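## Task

Get the red wire resting on the table isolated, with at least a hand's width of gap to each of the other wires; a wire left draping over the table edge may count as failure.

## Robot and tools

Robot: two arms, left_arm and right_arm, each ending in a parallel gripper. The left_arm base sits near (+0.005, +0.311, -0.006) m and the right_arm base near (-0.007, -0.318, -0.007) m. The arm names do not match image left and right.

Frame: all positions, velocities and offsets use the scene frame. Its origin is at table-top height, halfway between the bases, a little behind the near table edge. +x points out over the table, +y toward left_arm, +z up. The fingers of a gripper extend along its own +z and separate along its own y. end_effector_position is the point between the pads, roughly 1 cm short of the tips. Reported poses can be off by a few centimetres, more when the arm reaches far.

execute_actions(actions, cameras): actions is a list of actions. Each action is a table of up to 15 rows, one row per 1/30 s step; if fewer than 15, the final row is held for the remaining steps. Every row is a single list of 14 numbers covering both arms, each in [-1, 1]: left_arm dx, dy, dz, rx, ry, rz, opening, then right_arm dx, dy, dz, rx, ry, rz, opening. The first six per arm are an offset (not a pose) from that arm's Hand target as it stood when the action began, along scene axes; every row of the action is measured from that same start, so repeating an offset in a new action moves further. Scale: 1.0 = 0.6 m for dx, dy, dz and 180 degrees for the rotation vector rx, ry, rz, which turns about the Hand target position. A translation longer than 1.0 may be shortened. Opening is absolute: +1 fully open (0.093 m), -1 closed. Six zeros re-commands the current Hand target. An empty actions list returns state plus images. cameras: list of names, ["all"], [] or null.

move(target, speed, blend, opening_speed, grip_force, blocking, cameras): target is one 14-number row (same layout and scale as above) or a list of up to 15 such rows; every row is an offset from the Hand targets at the move's start, not from the previous row. The gripper travels a straight line there. speed: m/s, 0.002 to 2.9, default 0.25, one value or one per row; rotation is capped at twice that in rad/s. blend: metres of corner rounding per row, 0 = stop at each. opening_speed: rate of the opening command in units of the -1..1 scale per second, at least 0.2. grip_force: per-pad limit in newtons, 10 to 50, one value or one per arm; it persists; low values close slowly. blocking=false returns after about 0.5 s while the move continues. Paths last at least 0.5 s and are cut off at 10 s. Moves do not avoid obstacles or the other arm. The result adds a move: line with an ending such as done, off_target, moving, held or fault, plus limits (paced = pose clipped, held = steps withheld).

wait(seconds 0 to 10, cameras): lets time pass holding the last commands; a running move keeps going. stop(cameras): brakes the running move. zoom_image(camera, region): camera is cam_high, cam_low, cam_left_wrist or cam_right_wrist; region is [x0, y0, x1, y1] in image pixels from the top-left, at most 504 by 504, taken from the latest image. finished_scene(scene): scene number 1 or 2; ends the scene irreversibly, so make no further call in that reply.

Cameras: cam_high and cam_low are fixed on a beam behind the arms (504x504); cam_left_wrist and cam_right_wrist ride the wrists (896x504). Calibration matrices are provided but may be slightly off.

Result lines: end_effector_position (m) and end_effector_quat_wxyz per arm; Hand target (the last commanded pose after clipping, the base for the next offsets); Tool commands; grip_measured (gripper motor on the +1 open / -1 closed scale); Joint positions (last entry = finger gap in m); Joint velocities (may be omitted when all within noise); joint torques; motor temperatures; step readings of positions for execute_actions calls.

Control behaviour: orientation commands are clipped to 40 degrees from the measured orientation each step. Grippers often stop short of the Hand target or sag and tilt under friction and weight; check after each move, resend the missing offset, and correct tilt. Tiny moves may go sideways or not happen. Avoid passing near an arm's own base, which can flip its shoulder.

Gripping: pads meet at about -0.94; each millimetre of object width adds about 0.0208 to the reading; each gripper's reading may be biased up to 0.02 high. For a firm hold on something rigid, send about 0.24 below the reading for its width; soft or thin items like wire may need lower. Keep sending the closing value to hold; release by sending well above the width reading.

Avoid: dropping items or releasing them while moving, fast impacts, hard pushes, any contact between the two arms or one gripper closing on the other's fingers, striking the bar, plate (up to about 3 cm high) or rail behind the table, strain on wrist camera cables, and anything falling or ending off the table. A stalled arm keeps pressing until commanded back. Motors heat when holding loads, stretched out or pushing; MOTOR HOT appears at 75 °C, a fault folds the arm at 90 °C, and it collapses at 100 °C. Objects may occasionally be nudged by outside pushes.

Each tool is called after "Emit:" as name(argument=value, ...), one argument or row to a line, values as JSON.

## Session

Emit:
execute_actions(
  actions=[],
)

Scene clock: 0.00 s.
left_arm: end_effector_position=(+0.3252, -0.0608, +0.2596) grip_measured=-0.915 end_effector_quat_wxyz=(+0.448, +0.542, +0.550, -0.450) | right_arm: end_effector_position=(+0.3565, -0.3240, +0.4061) grip_measured=+1.000 end_effector_quat_wxyz=(+0.717, +0.005, +0.696, +0.017)
Joint positions: left_arm=[-0.64 1.732 1.295 0.091 0.958 0.284 0.001] | right_arm=[0 1.047 1.047 0 0 0 0.093]
Joint velocities: within noise
Joint torques (N m): no reading
Motor temperatures (°C): left_arm=[26 27 25 24 27 27 27] | right_arm=[26 26 30 25 25 23 26]
Heat: left arm: 27 °C; right arm: 30 °C.
Hand target: left_arm +0.3246, -0.0607, +0.2690; +0.457, +0.544, +0.543, -0.448 | right_arm +0.3568, -0.3232, +0.4051; +0.715, +0.004, +0.699, +0.019
Tool commands: left_gripper/opening=-0.922918 right_gripper/opening=+1.0
camera_calibration:
cam_left_wrist: T_world_to_cam=[[-0.997902, 0.0317084, 0.0564392, 0.304797], [-0.0235709, 0.634019, -0.772958, 0.279507], [-0.0602928, -0.772667, -0.631942, 0.221508], [0, 0, 0, 1]] pos_world=[0.324102, -0.0157257, 0.338825]

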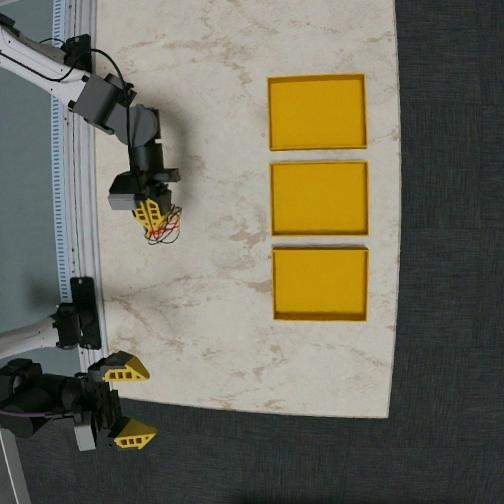

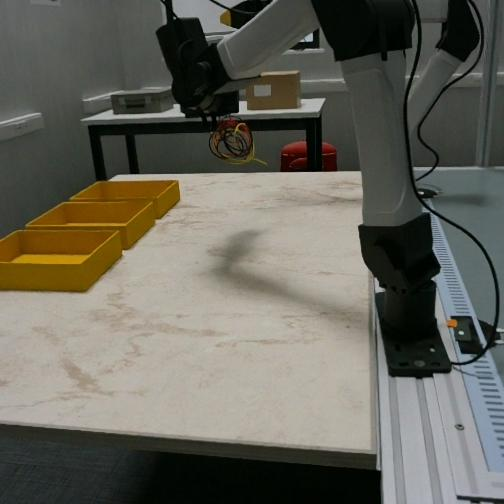

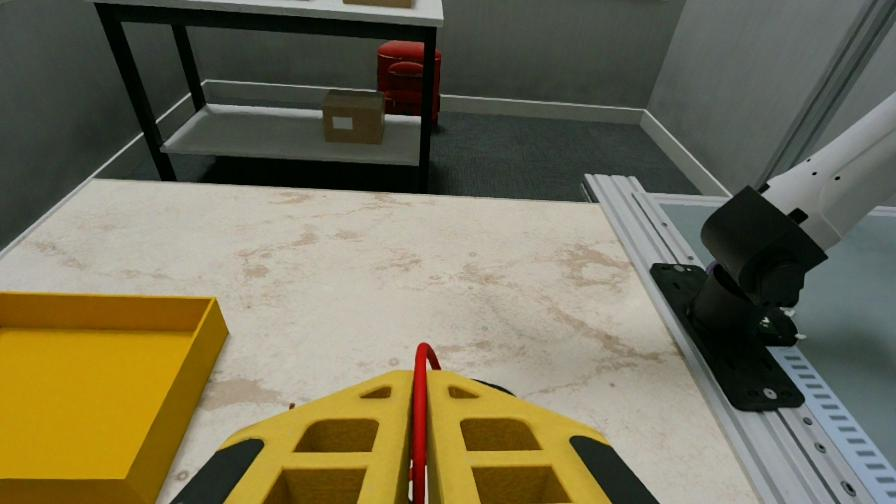

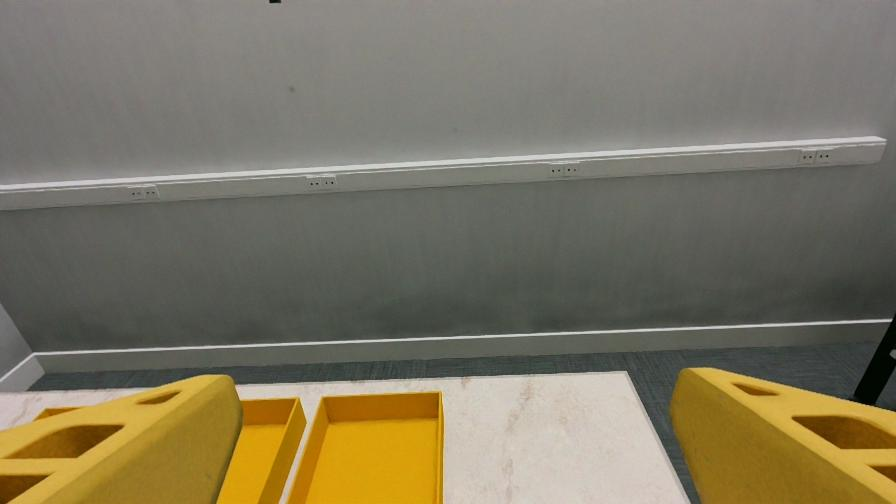

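Emit:
zoom_image(
  camera="cam_low",
  region=[185, 100, 285, 180],
)

Emit:
zoom_image(
  camera="cam_high",
  region=[110, 180, 200, 260],
)

Emit:
zoom_image(
  camera="cam_left_wrist",
  region=[340, 320, 560, 504],
)

Scaled by 5.040 from the camera's 504x504 image, which has a finer 720x720 frame.

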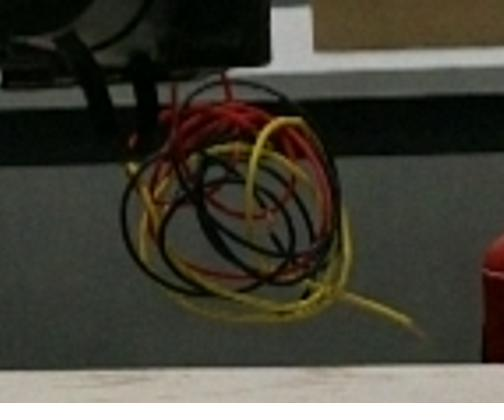

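Scaled by 5.600 from the camera's 504x504 image, which has a finer 720x720 frame.

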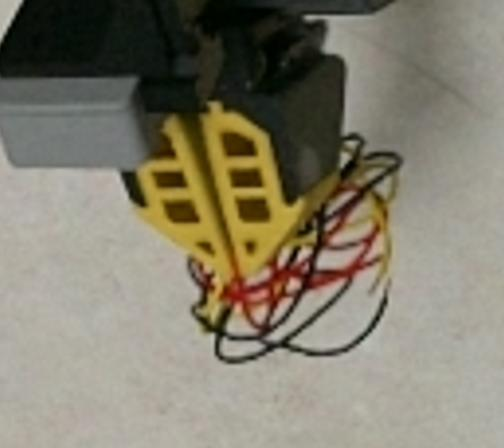

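Scaled by 2.291 from the camera's 896x504 image, which has a finer 1280x720 frame.

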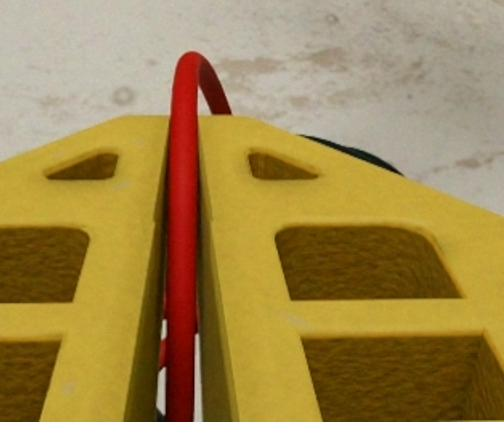

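Emit:
move(
  target=[0,0,0,0,0,0,-0.923,-0.195,0.12,-0.26,0,0,0.27,1],
  cameras=["all"],
)

Emit:
zoom_image(
  camera="cam_right_wrist",
  region=[200, 0, 700, 504],
)

Scene clock: 3.17 s.
left_arm: end_effector_position=(+0.3252, -0.0608, +0.2596) grip_measured=-0.915 end_effector_quat_wxyz=(+0.448, +0.542, +0.550, -0.450) | right_arm: end_effector_position=(+0.2405, -0.2506, +0.2534) grip_measured=+1.000 end_effector_quat_wxyz=(+0.645, -0.282, +0.639, +0.309)
Joint positions: left_arm=[-0.64 1.732 1.295 0.091 0.958 0.284 0.001] | right_arm=[-0.365 0.776 0.376 0.343 -1.209 -0.02 0.093]
Joint torques (N m): left_arm=[-0.02 -10.96 8.32 1.67 0.27 -0.11] | right_arm=[-0.92 0.29 7.41 2.21 -0.15 -0.1]
Heat: left arm: 28 °C; right arm: 30 °C.
Hand target: left_arm +0.3246, -0.0607, +0.2690; +0.457, +0.544, +0.543, -0.448 | right_arm +0.2398, -0.2511, +0.2490; +0.644, -0.285, +0.639, +0.311
Off the commanded pose: left_arm 0.009 m, 1 deg | right_arm 0.004 m, 0 deg.
move: done
camera_calibration:
cam_left_wrist: T_world_to_cam=[[-0.997902, 0.0317084, 0.0564392, 0.304797], [-0.0235709, 0.634019, -0.772958, 0.279507], [-0.0602928, -0.772667, -0.631942, 0.221508], [0, 0, 0, 1]] pos_world=[0.324102, -0.0157257, 0.338825]
cam_right_wrist: T_world_to_cam=[[0.761472, -0.64646, -0.0474345, -0.333868], [-0.325644, -0.318252, -0.890321, 0.2572], [0.560461, 0.693401, -0.452856, 0.241014], [0, 0, 0, 1]] pos_world=[0.202908, -0.301098, 0.322299]

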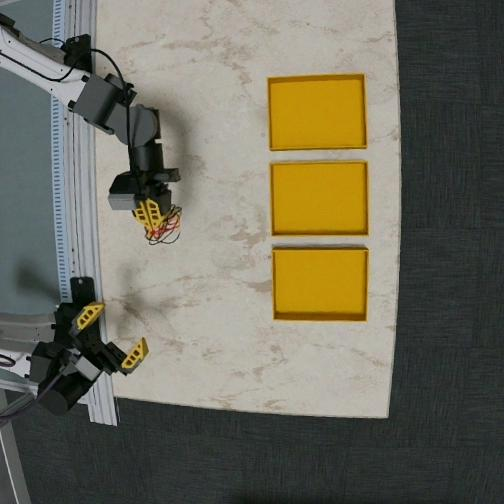

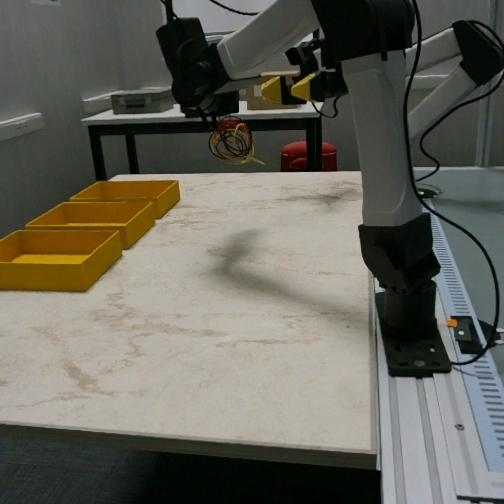

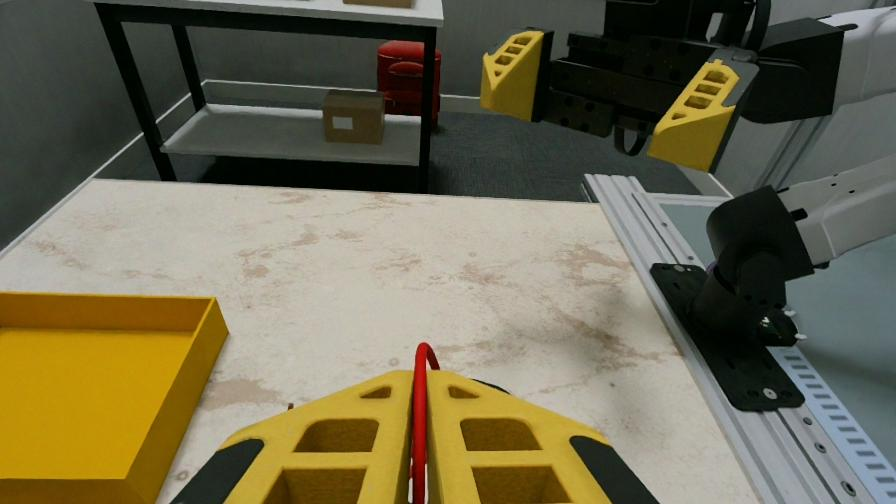

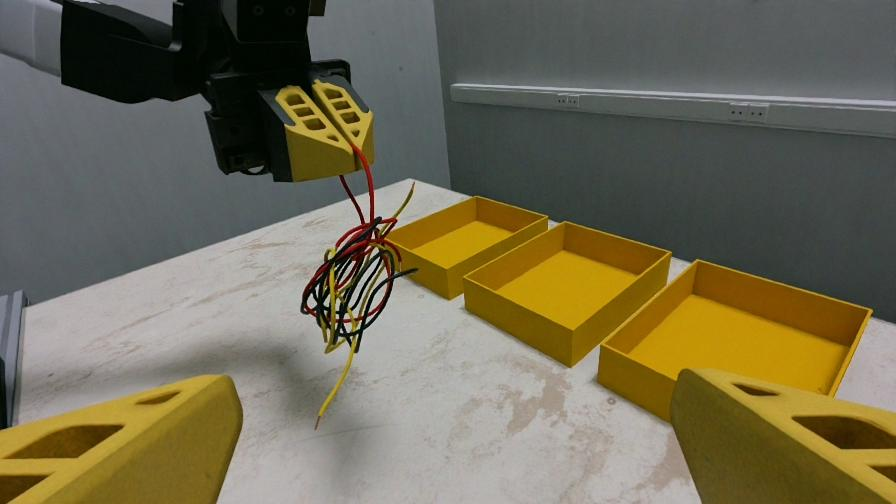

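Scaled by 1.000.

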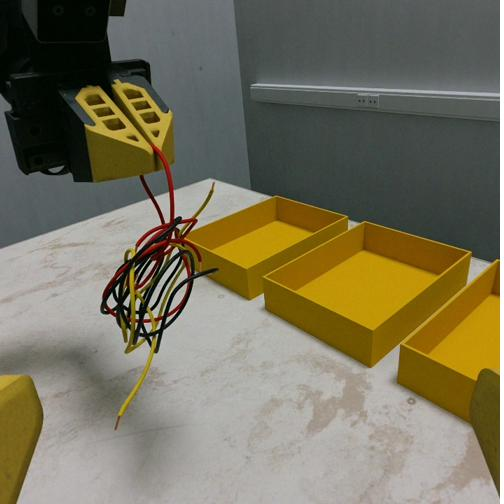

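Emit:
zoom_image(
  camera="cam_right_wrist",
  region=[270, 140, 450, 440],
)

Scaled by 1.680 from the camera's 896x504 image, which has a finer 1280x720 frame.

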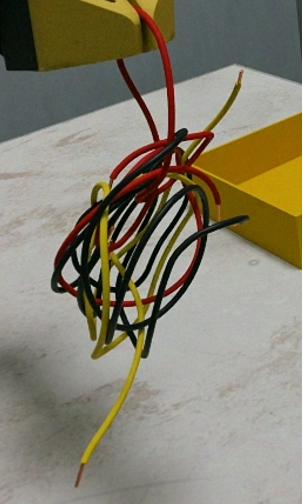

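Emit:
move(
  target=[0,0,0,0,0,0,-0.923,0.1,-0.087,-0.1,0,0,0,1],
  cameras=["cam_right_wrist","cam_low"],
)

Emit:
zoom_image(
  camera="cam_right_wrist",
  region=[100, 50, 400, 350],
)

Scene clock: 6.10 s.
left_arm: end_effector_position=(+0.3252, -0.0608, +0.2596) grip_measured=-0.915 end_effector_quat_wxyz=(+0.448, +0.542, +0.550, -0.450) | right_arm: end_effector_position=(+0.3012, -0.3035, +0.1938) grip_measured=+1.000 end_effector_quat_wxyz=(+0.648, -0.287, +0.638, +0.302)
Joint positions: left_arm=[-0.64 1.732 1.295 0.091 0.958 0.284 0.001] | right_arm=[-0.501 1.385 0.398 0.893 -1.341 -0.076 0.093]
Joint torques (N m): left_arm=[0.05 -10.97 8.35 1.67 0.27 -0.11] | right_arm=[-0.65 -2.44 6.42 2.07 -0.22 0.03]
Heat: left arm: 28 °C; right arm: 30 °C.
Hand target: left_arm +0.3246, -0.0607, +0.2690; +0.457, +0.544, +0.543, -0.448 | right_arm +0.2998, -0.3033, +0.1891; +0.644, -0.285, +0.639, +0.311
Off the commanded pose: left_arm 0.009 m, 1 deg | right_arm 0.005 m, 1 deg.
move: done
camera_calibration:
cam_right_wrist: T_world_to_cam=[[0.758999, -0.650429, -0.0293766, -0.4211], [-0.315688, -0.328173, -0.890305, 0.201017], [0.569439, 0.685015, -0.454415, 0.211761], [0, 0, 0, 1]] pos_world=[0.262488, -0.352987, 0.262824]
Images, in order (width x height): cam_low 504x504, cam_right_wrist 896x504.

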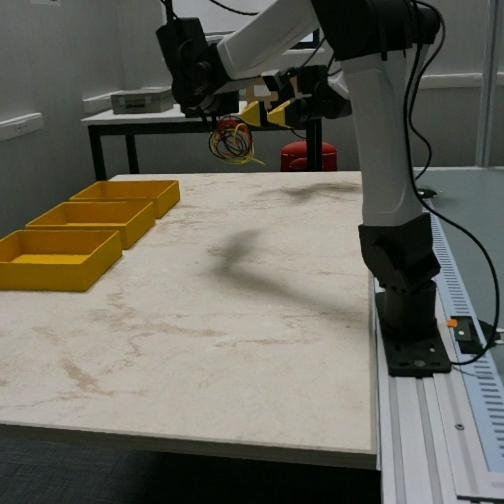

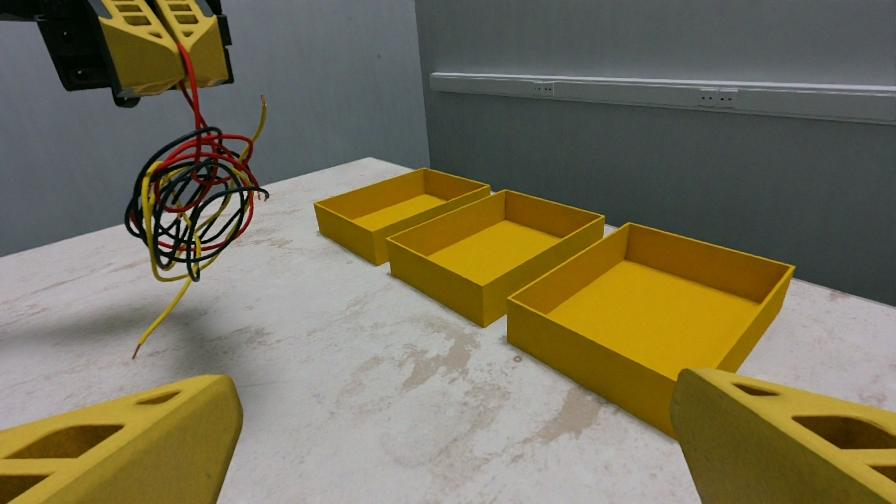

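Scaled by 1.680 from the camera's 896x504 image, which has a finer 1280x720 frame.

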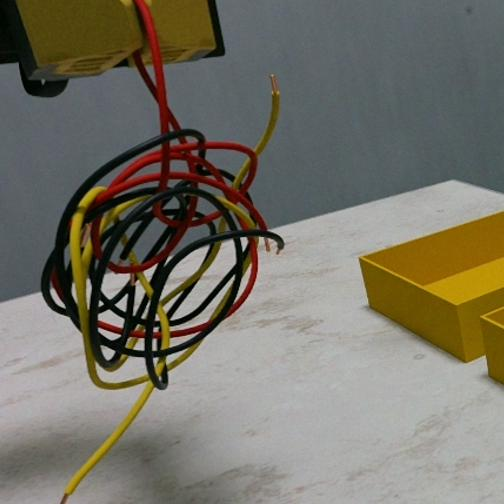

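Emit:
move(
  target=[
    [0,0,0,0,0,0,-0.923,-0.105,0.222,-0.085,0,0,0,1],
    [0,0,0,0,0,0,-0.923,-0.018,0.364,-0.085,0,0,0,1],
  ],
  blend=[0.02,0],
  speed=[0.25,0.12],
  cameras=["all"],
)

Emit:
zoom_image(
  camera="cam_right_wrist",
  region=[200, 0, 700, 504],
)

Scene clock: 8.83 s.
left_arm: end_effector_position=(+0.3252, -0.0608, +0.2596) grip_measured=-0.915 end_effector_quat_wxyz=(+0.448, +0.542, +0.550, -0.450) | right_arm: end_effector_position=(+0.2866, -0.0887, +0.1378) grip_measured=+1.000 end_effector_quat_wxyz=(+0.643, -0.288, +0.640, +0.307)
Joint positions: left_arm=[-0.64 1.732 1.295 0.091 0.958 0.284 0.001] | right_arm=[0.49 1.725 0.243 1.453 -0.36 0.014 0.093]
Joint torques (N m): left_arm=[0.01 -10.95 8.36 1.67 0.27 -0.13] | right_arm=[0.4 -3.47 6.38 2.78 0.12 0.11]
Heat: left arm: 29 °C; right arm: 30 °C.
Hand target: left_arm +0.3246, -0.0607, +0.2690; +0.457, +0.544, +0.543, -0.448 | right_arm +0.2890, -0.0849, +0.1381; +0.644, -0.285, +0.639, +0.311
Off the commanded pose: left_arm 0.009 m, 1 deg | right_arm 0.004 m, 1 deg.
move: done
camera_calibration:
cam_left_wrist: T_world_to_cam=[[-0.997902, 0.0317084, 0.0564392, 0.304797], [-0.0235709, 0.634019, -0.772958, 0.279507], [-0.0602928, -0.772667, -0.631942, 0.221508], [0, 0, 0, 1]] pos_world=[0.324102, -0.0157257, 0.338825]
cam_right_wrist: T_world_to_cam=[[0.764855, -0.643108, -0.0375255, -0.271751], [-0.321604, -0.330716, -0.887242, 0.218144], [0.558182, 0.69068, -0.459776, 0.0519333], [0, 0, 0, 1]] pos_world=[0.249018, -0.138491, 0.207227]

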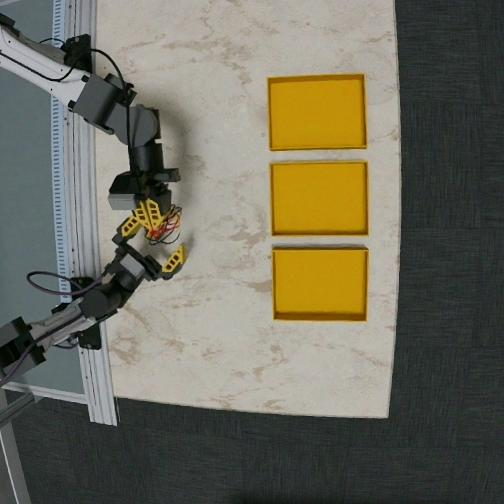

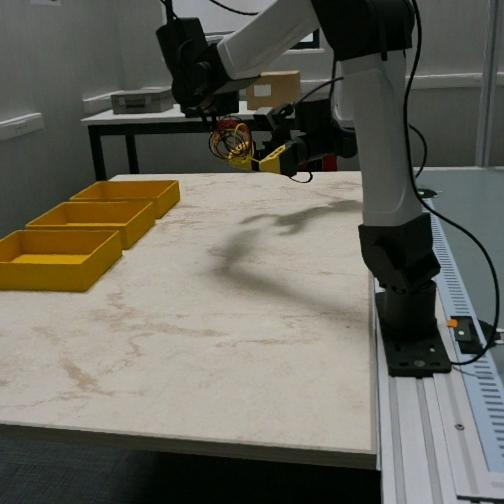

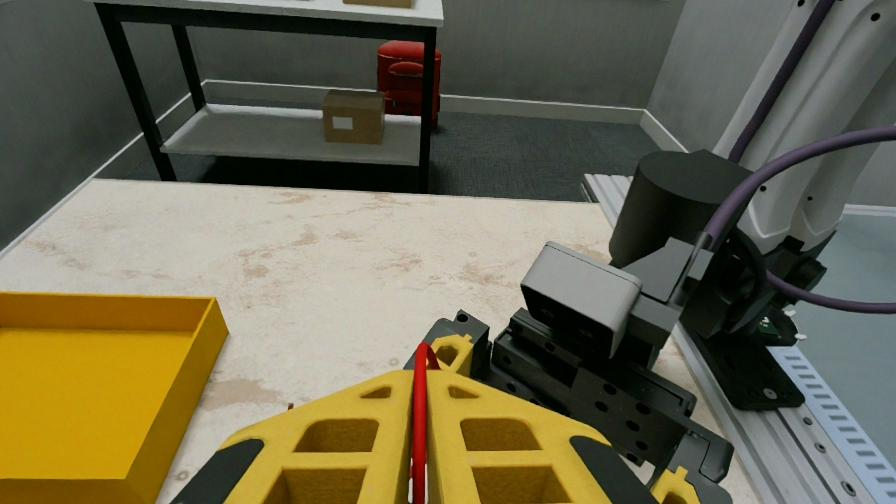

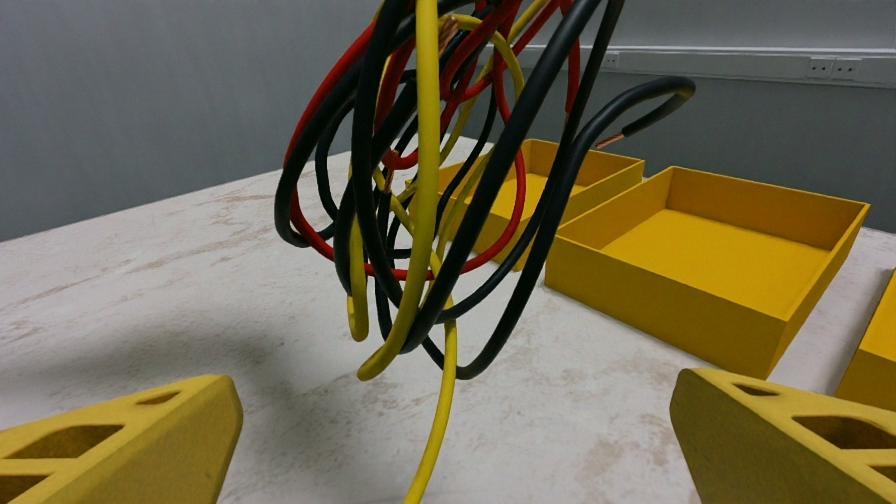

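Scaled by 1.000.

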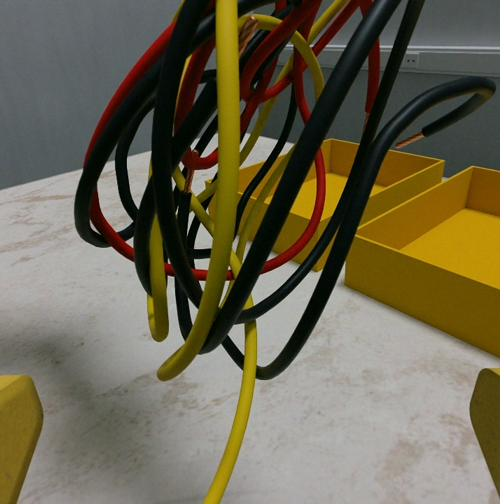

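Emit:
move(
  target=[
    [0,0,0,0,0,0,-0.923,0.003,0.007,0.03,0,0,0,1],
    [0,0,0,0,0,0,-0.923,0.003,0.007,0.03,0,0,0,-0.98],
  ],
  speed=0.1,
  opening_speed=1.3,
  cameras=["all"],
)

Emit:
zoom_image(
  camera="cam_right_wrist",
  region=[200, 0, 700, 504],
)

Scene clock: 12.43 s.
left_arm: end_effector_position=(+0.3252, -0.0608, +0.2596) grip_measured=-0.915 end_effector_quat_wxyz=(+0.448, +0.542, +0.550, -0.450) | right_arm: end_effector_position=(+0.2900, -0.0842, +0.1481) grip_measured=-0.972 end_effector_quat_wxyz=(+0.641, -0.287, +0.643, +0.306)
Joint positions: left_arm=[-0.64 1.732 1.295 0.091 0.958 0.284 0.001] | right_arm=[0.502 1.656 0.274 1.345 -0.346 0.015 0]
Joint torques (N m): left_arm=[0.03 -10.92 8.36 1.67 0.28 -0.11] | right_arm=[0.46 -7.34 7.09 2.38 0.09 0.1]
Heat: left arm: 29 °C; right arm: 31 °C.
Hand target: left_arm +0.3246, -0.0607, +0.2690; +0.457, +0.544, +0.543, -0.448 | right_arm +0.2908, -0.0808, +0.1561; +0.644, -0.284, +0.639, +0.311
Off the commanded pose: left_arm 0.009 m, 1 deg | right_arm 0.009 m, 1 deg.
move: done
camera_calibration:
cam_left_wrist: T_world_to_cam=[[-0.997902, 0.0317084, 0.0564392, 0.304797], [-0.0235709, 0.634019, -0.772958, 0.279507], [-0.0602928, -0.772667, -0.631942, 0.221508], [0, 0, 0, 1]] pos_world=[0.324102, -0.0157257, 0.338825]
cam_right_wrist: T_world_to_cam=[[0.763427, -0.644587, -0.0410629, -0.270298], [-0.328306, -0.332513, -0.88411, 0.231195], [0.556232, 0.688435, -0.465471, 0.0529212], [0, 0, 0, 1]] pos_world=[0.252819, -0.133788, 0.217936]

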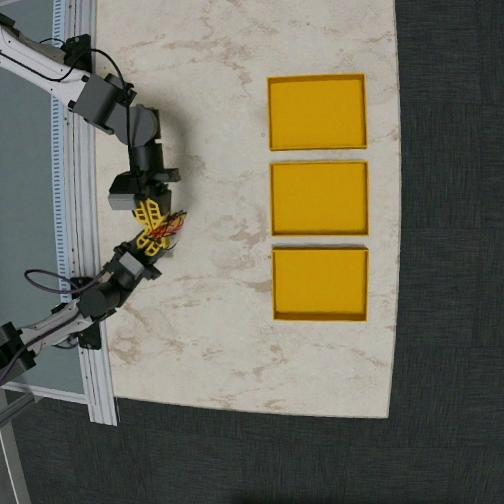

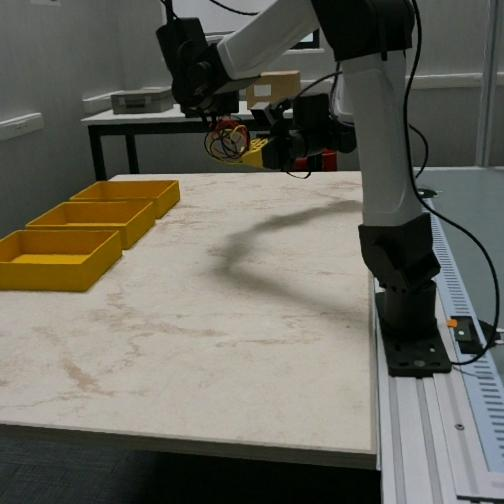

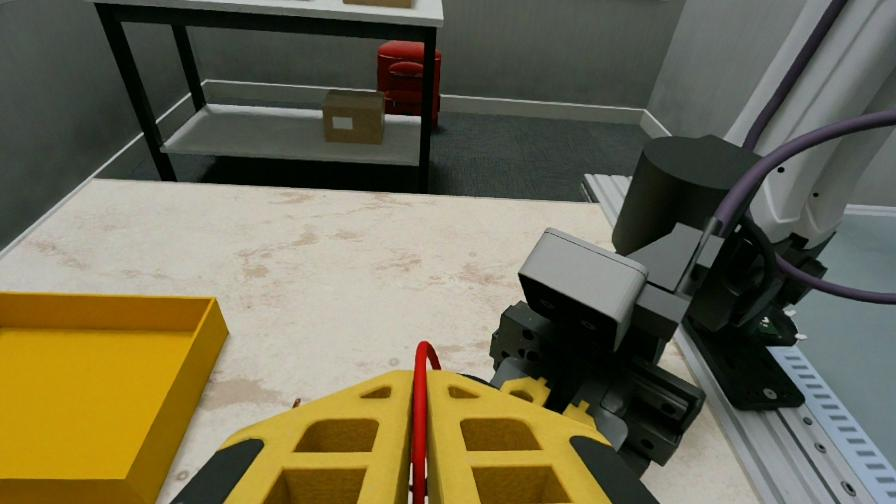

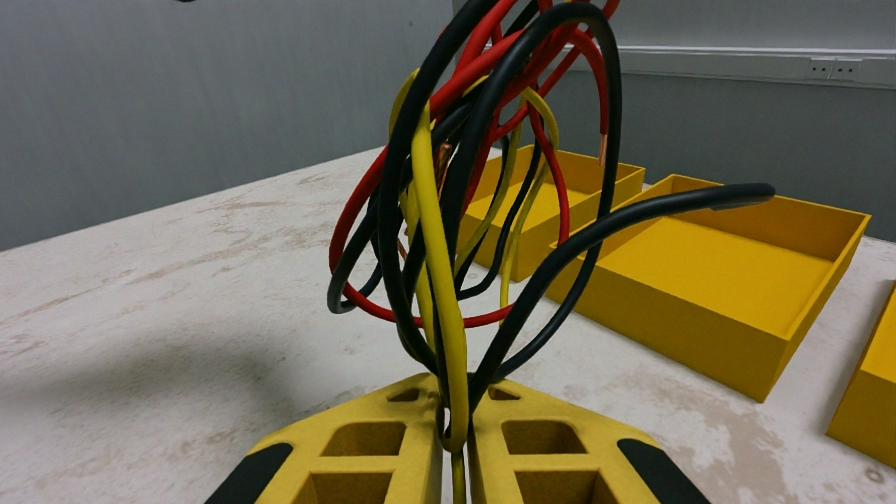

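Scaled by 1.000.

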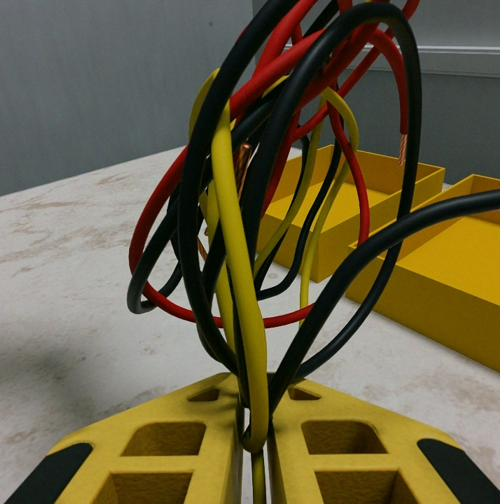

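Emit:
move(
  target=[0,0,0.2,0,0,0,-0.923,-0.02,-0.1,-0.02,0,0,0,-0.98],
  speed=0.1,
  cameras=["cam_low","cam_right_wrist","cam_high"],
)

Emit:
zoom_image(
  camera="cam_low",
  region=[170, 60, 290, 180],
)

Scene clock: 14.47 s.
left_arm: end_effector_position=(+0.3204, -0.0579, +0.3656) grip_measured=-0.915 end_effector_quat_wxyz=(+0.426, +0.538, +0.568, -0.455) | right_arm: end_effector_position=(+0.2807, -0.1384, +0.1603) grip_measured=-0.972 end_effector_quat_wxyz=(+0.669, -0.289, +0.613, +0.306)
Joint positions: left_arm=[-0.642 1.736 1.759 -0.422 0.958 0.279 0.001] | right_arm=[0.278 1.589 0.156 1.478 -0.572 0.015 0]
Joint torques (N m): left_arm=[0.03 -9.22 11.48 1.95 0.3 -0.07] | right_arm=[-1.09 -4.49 3.6 1.86 -0.05 0.04]
Heat: left arm: 29 °C; right arm: 31 °C.
Hand target: left_arm +0.3245, -0.0608, +0.3891; +0.457, +0.544, +0.543, -0.448 | right_arm +0.2789, -0.1407, +0.1441; +0.644, -0.284, +0.639, +0.311
Off the commanded pose: left_arm 0.024 m, 5 deg | right_arm 0.016 m, 4 deg.
move: off_target (left_arm, right_arm)
camera_calibration:
cam_right_wrist: T_world_to_cam=[[0.76574, -0.64314, -0.00367959, -0.304108], [-0.260247, -0.304615, -0.916232, 0.210758], [0.588144, 0.702553, -0.400631, 0.0837324], [0, 0, 0, 1]] pos_world=[0.23847, -0.19021, 0.22553]
Images, in order (width x height): cam_high 504x504, cam_low 504x504, cam_right_wrist 896x504.

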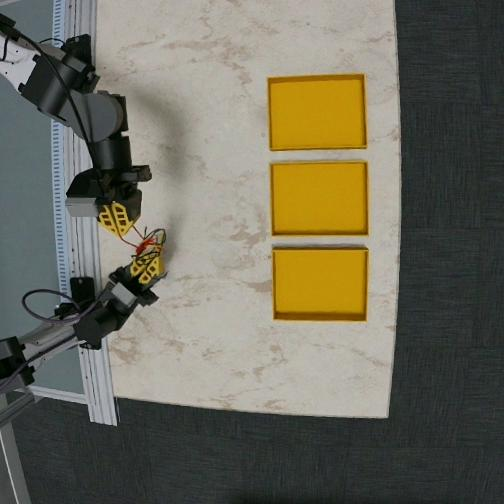

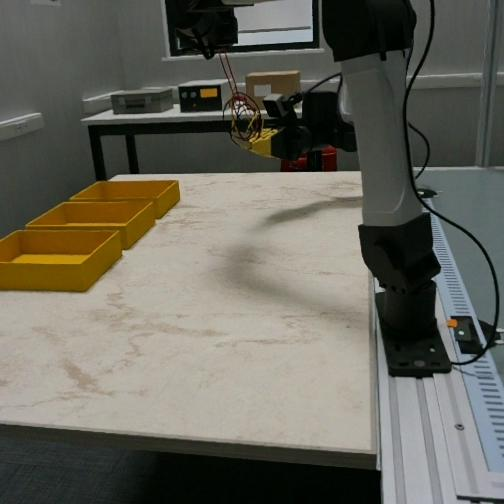

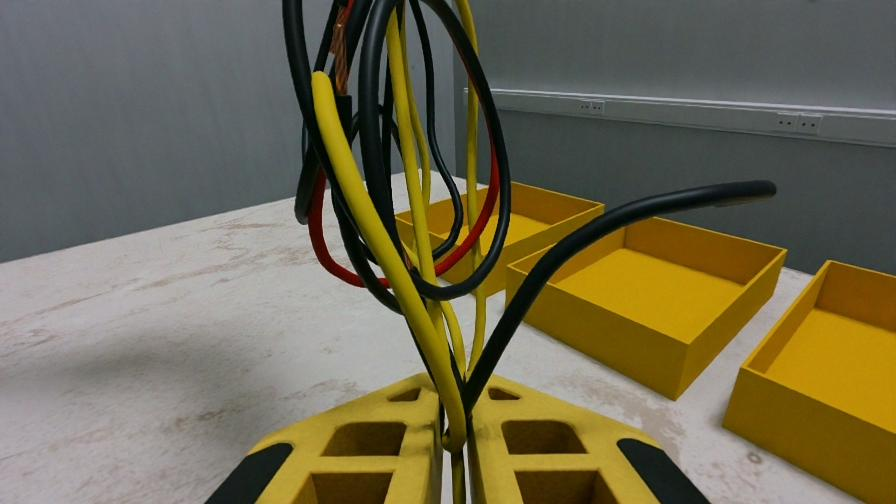

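Scaled by 4.200 from the camera's 504x504 image, which has a finer 720x720 frame.

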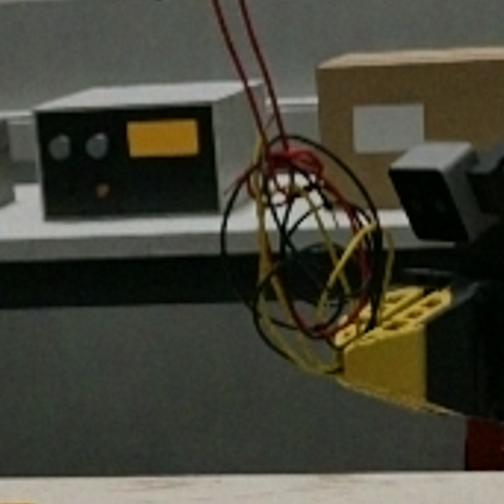

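Emit:
move(
  target=[0,0.02,0.08,0,0,0,-0.923,-0.02,-0.05,-0.02,0,0,0,-0.98],
  speed=0.08,
  cameras=["cam_low","cam_right_wrist","cam_high"],
)

Emit:
zoom_image(
  camera="cam_low",
  region=[170, 40, 290, 160],
)

Emit:
zoom_image(
  camera="cam_high",
  region=[80, 190, 190, 300],
)

Scene clock: 16.03 s.
left_arm: end_effector_position=(+0.3122, -0.0523, +0.3675) grip_measured=-0.915 end_effector_quat_wxyz=(+0.361, +0.530, +0.614, -0.461) | right_arm: end_effector_position=(+0.2691, -0.1613, +0.1496) grip_measured=-0.972 end_effector_quat_wxyz=(+0.655, -0.302, +0.615, +0.318)
Joint positions: left_arm=[-0.642 1.797 1.956 -0.741 0.956 0.306 0.001] | right_arm=[0.143 1.587 0.102 1.51 -0.747 0.015 0]
Joint torques (N m): left_arm=[2.74 -13.03 14.17 2.6 0.69 -0.04] | right_arm=[-2.1 -0.64 0.76 2.63 0.22 -0.04]
Heat: left arm: 30 °C; right arm: 31 °C.
Hand target: left_arm +0.3244, -0.0488, +0.4370; +0.457, +0.544, +0.543, -0.448 | right_arm +0.2668, -0.1707, +0.1320; +0.644, -0.285, +0.639, +0.311
Off the commanded pose: left_arm 0.071 m, 14 deg | right_arm 0.020 m, 4 deg.
move: off_target (left_arm, right_arm)
camera_calibration:
cam_right_wrist: T_world_to_cam=[[0.79039, -0.612522, -0.0100607, -0.310643], [-0.263992, -0.32574, -0.907856, 0.187336], [0.552804, 0.720216, -0.419162, 0.117416], [0, 0, 0, 1]] pos_world=[0.230077, -0.213817, 0.216165]
Images, in order (width x height): cam_high 504x504, cam_low 504x504, cam_right_wrist 896x504.

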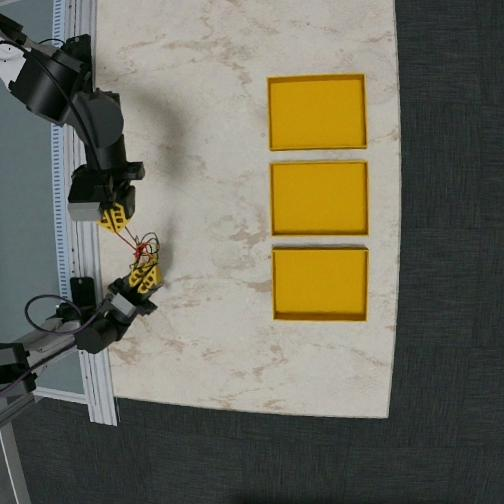

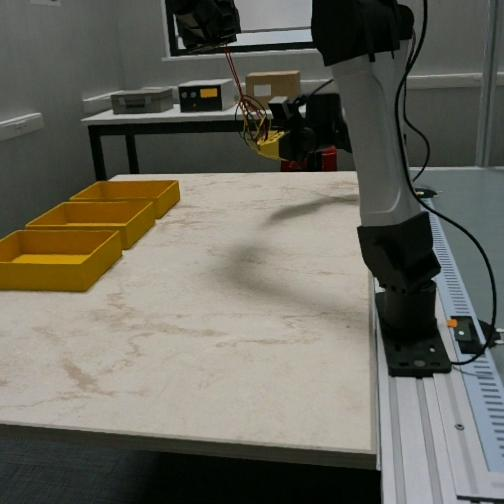

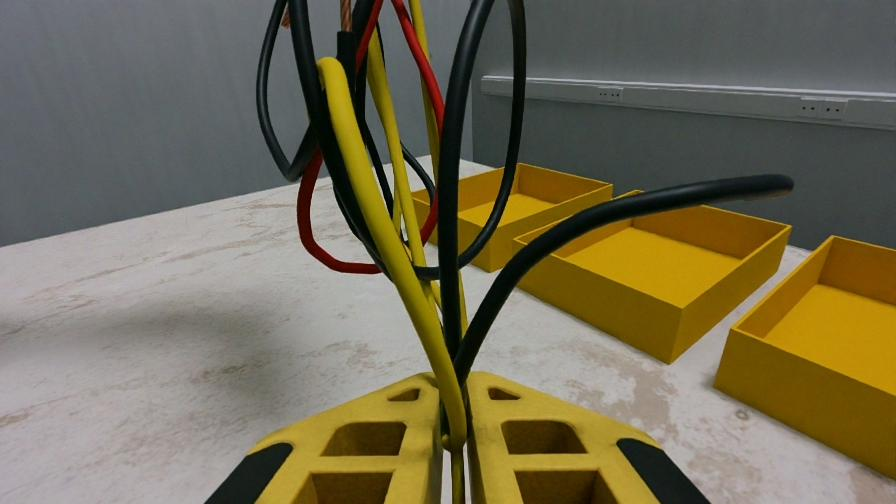

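Scaled by 4.200 from the camera's 504x504 image, which has a finer 720x720 frame.

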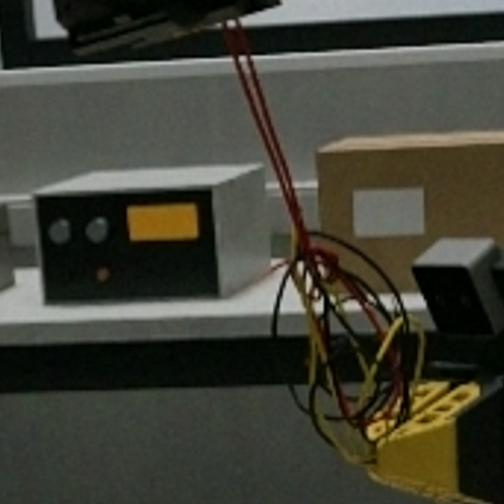

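Scaled by 4.582 from the camera's 504x504 image, which has a finer 720x720 frame.

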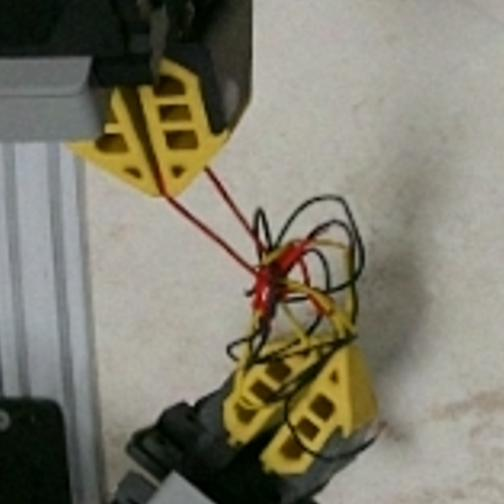

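Emit:
move(
  target=[0,-0.04,-0.2,0,0,0,-0.923,0.02,0.05,0.04,0,0,0,-0.98],
  speed=0.12,
  cameras=["all"],
)

Emit:
zoom_image(
  camera="cam_low",
  region=[170, 60, 290, 180],
)

Emit:
zoom_image(
  camera="cam_high",
  region=[80, 190, 190, 300],
)

Scene clock: 18.57 s.
left_arm: end_effector_position=(+0.3303, -0.0733, +0.3081) grip_measured=-0.915 end_effector_quat_wxyz=(+0.446, +0.544, +0.549, -0.452) | right_arm: end_effector_position=(+0.2766, -0.1438, +0.1474) grip_measured=-0.972 end_effector_quat_wxyz=(+0.637, -0.283, +0.646, +0.310)
Joint positions: left_arm=[-0.658 1.759 1.519 -0.1 0.949 0.275 0.001] | right_arm=[0.258 1.498 0.142 1.31 -0.589 0.015 0]
Joint torques (N m): left_arm=[-0.9 -13.05 6.53 1.8 0.09 -0.17] | right_arm=[0.53 -5.65 7.49 2.37 0.09 0.02]
Heat: left arm: 30 °C; right arm: 31 °C.
Hand target: left_arm +0.3244, -0.0727, +0.3172; +0.457, +0.544, +0.543, -0.448 | right_arm +0.2788, -0.1407, +0.1562; +0.644, -0.285, +0.639, +0.311
Off the commanded pose: left_arm 0.011 m, 1 deg | right_arm 0.009 m, 1 deg.
move: off_target (left_arm)
camera_calibration:
cam_left_wrist: T_world_to_cam=[[-0.997508, 0.0394612, 0.0584924, 0.30734], [-0.0202571, 0.633926, -0.773128, 0.324017], [-0.0675884, -0.772386, -0.631547, 0.24511], [0, 0, 0, 1]] pos_world=[0.329704, -0.028212, 0.387328]
cam_right_wrist: T_world_to_cam=[[0.762573, -0.644605, -0.0544608, -0.296269], [-0.33991, -0.327637, -0.881542, 0.209834], [0.550403, 0.690752, -0.468955, 0.103604], [0, 0, 0, 1]] pos_world=[0.240228, -0.193792, 0.217428]

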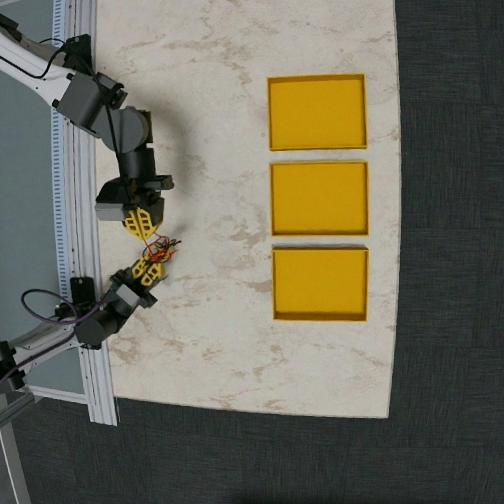

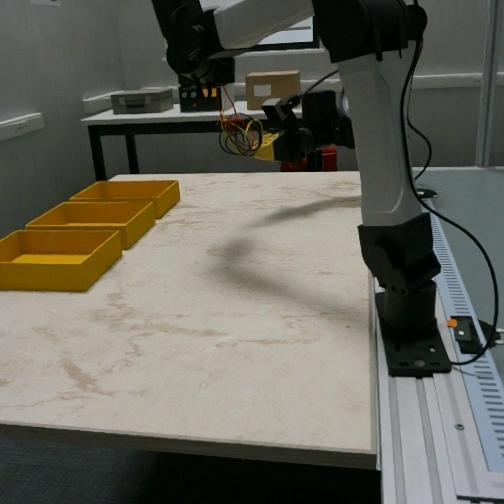

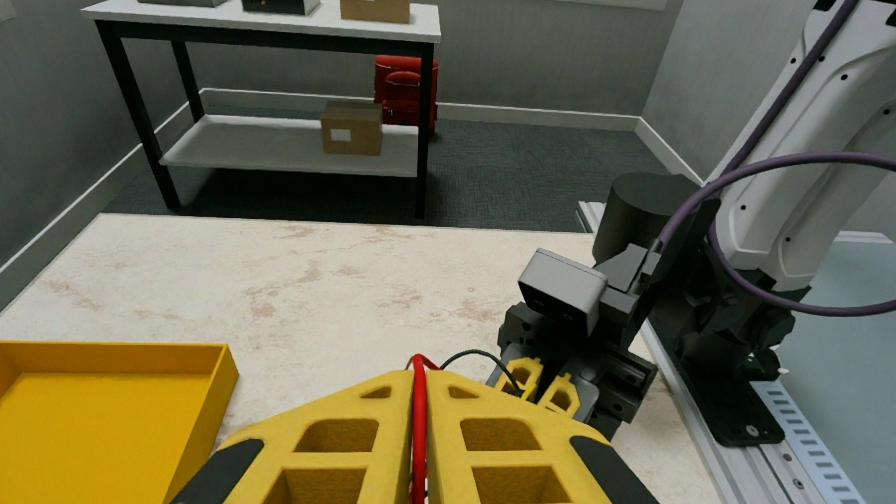

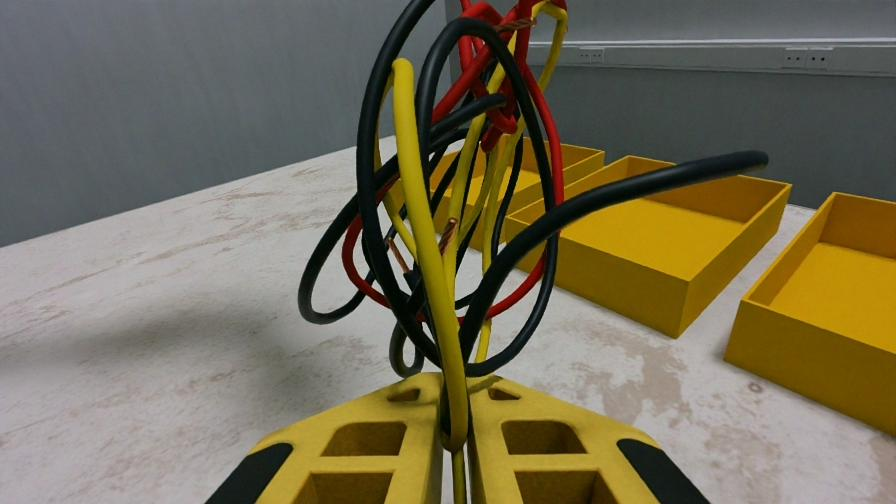

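Scaled by 4.200 from the camera's 504x504 image, which has a finer 720x720 frame.

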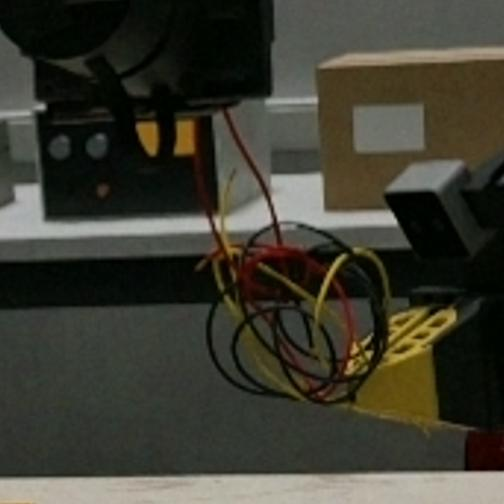

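Scaled by 4.582 from the camera's 504x504 image, which has a finer 720x720 frame.

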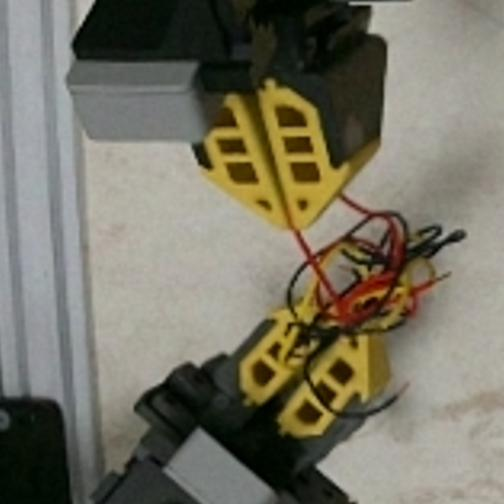

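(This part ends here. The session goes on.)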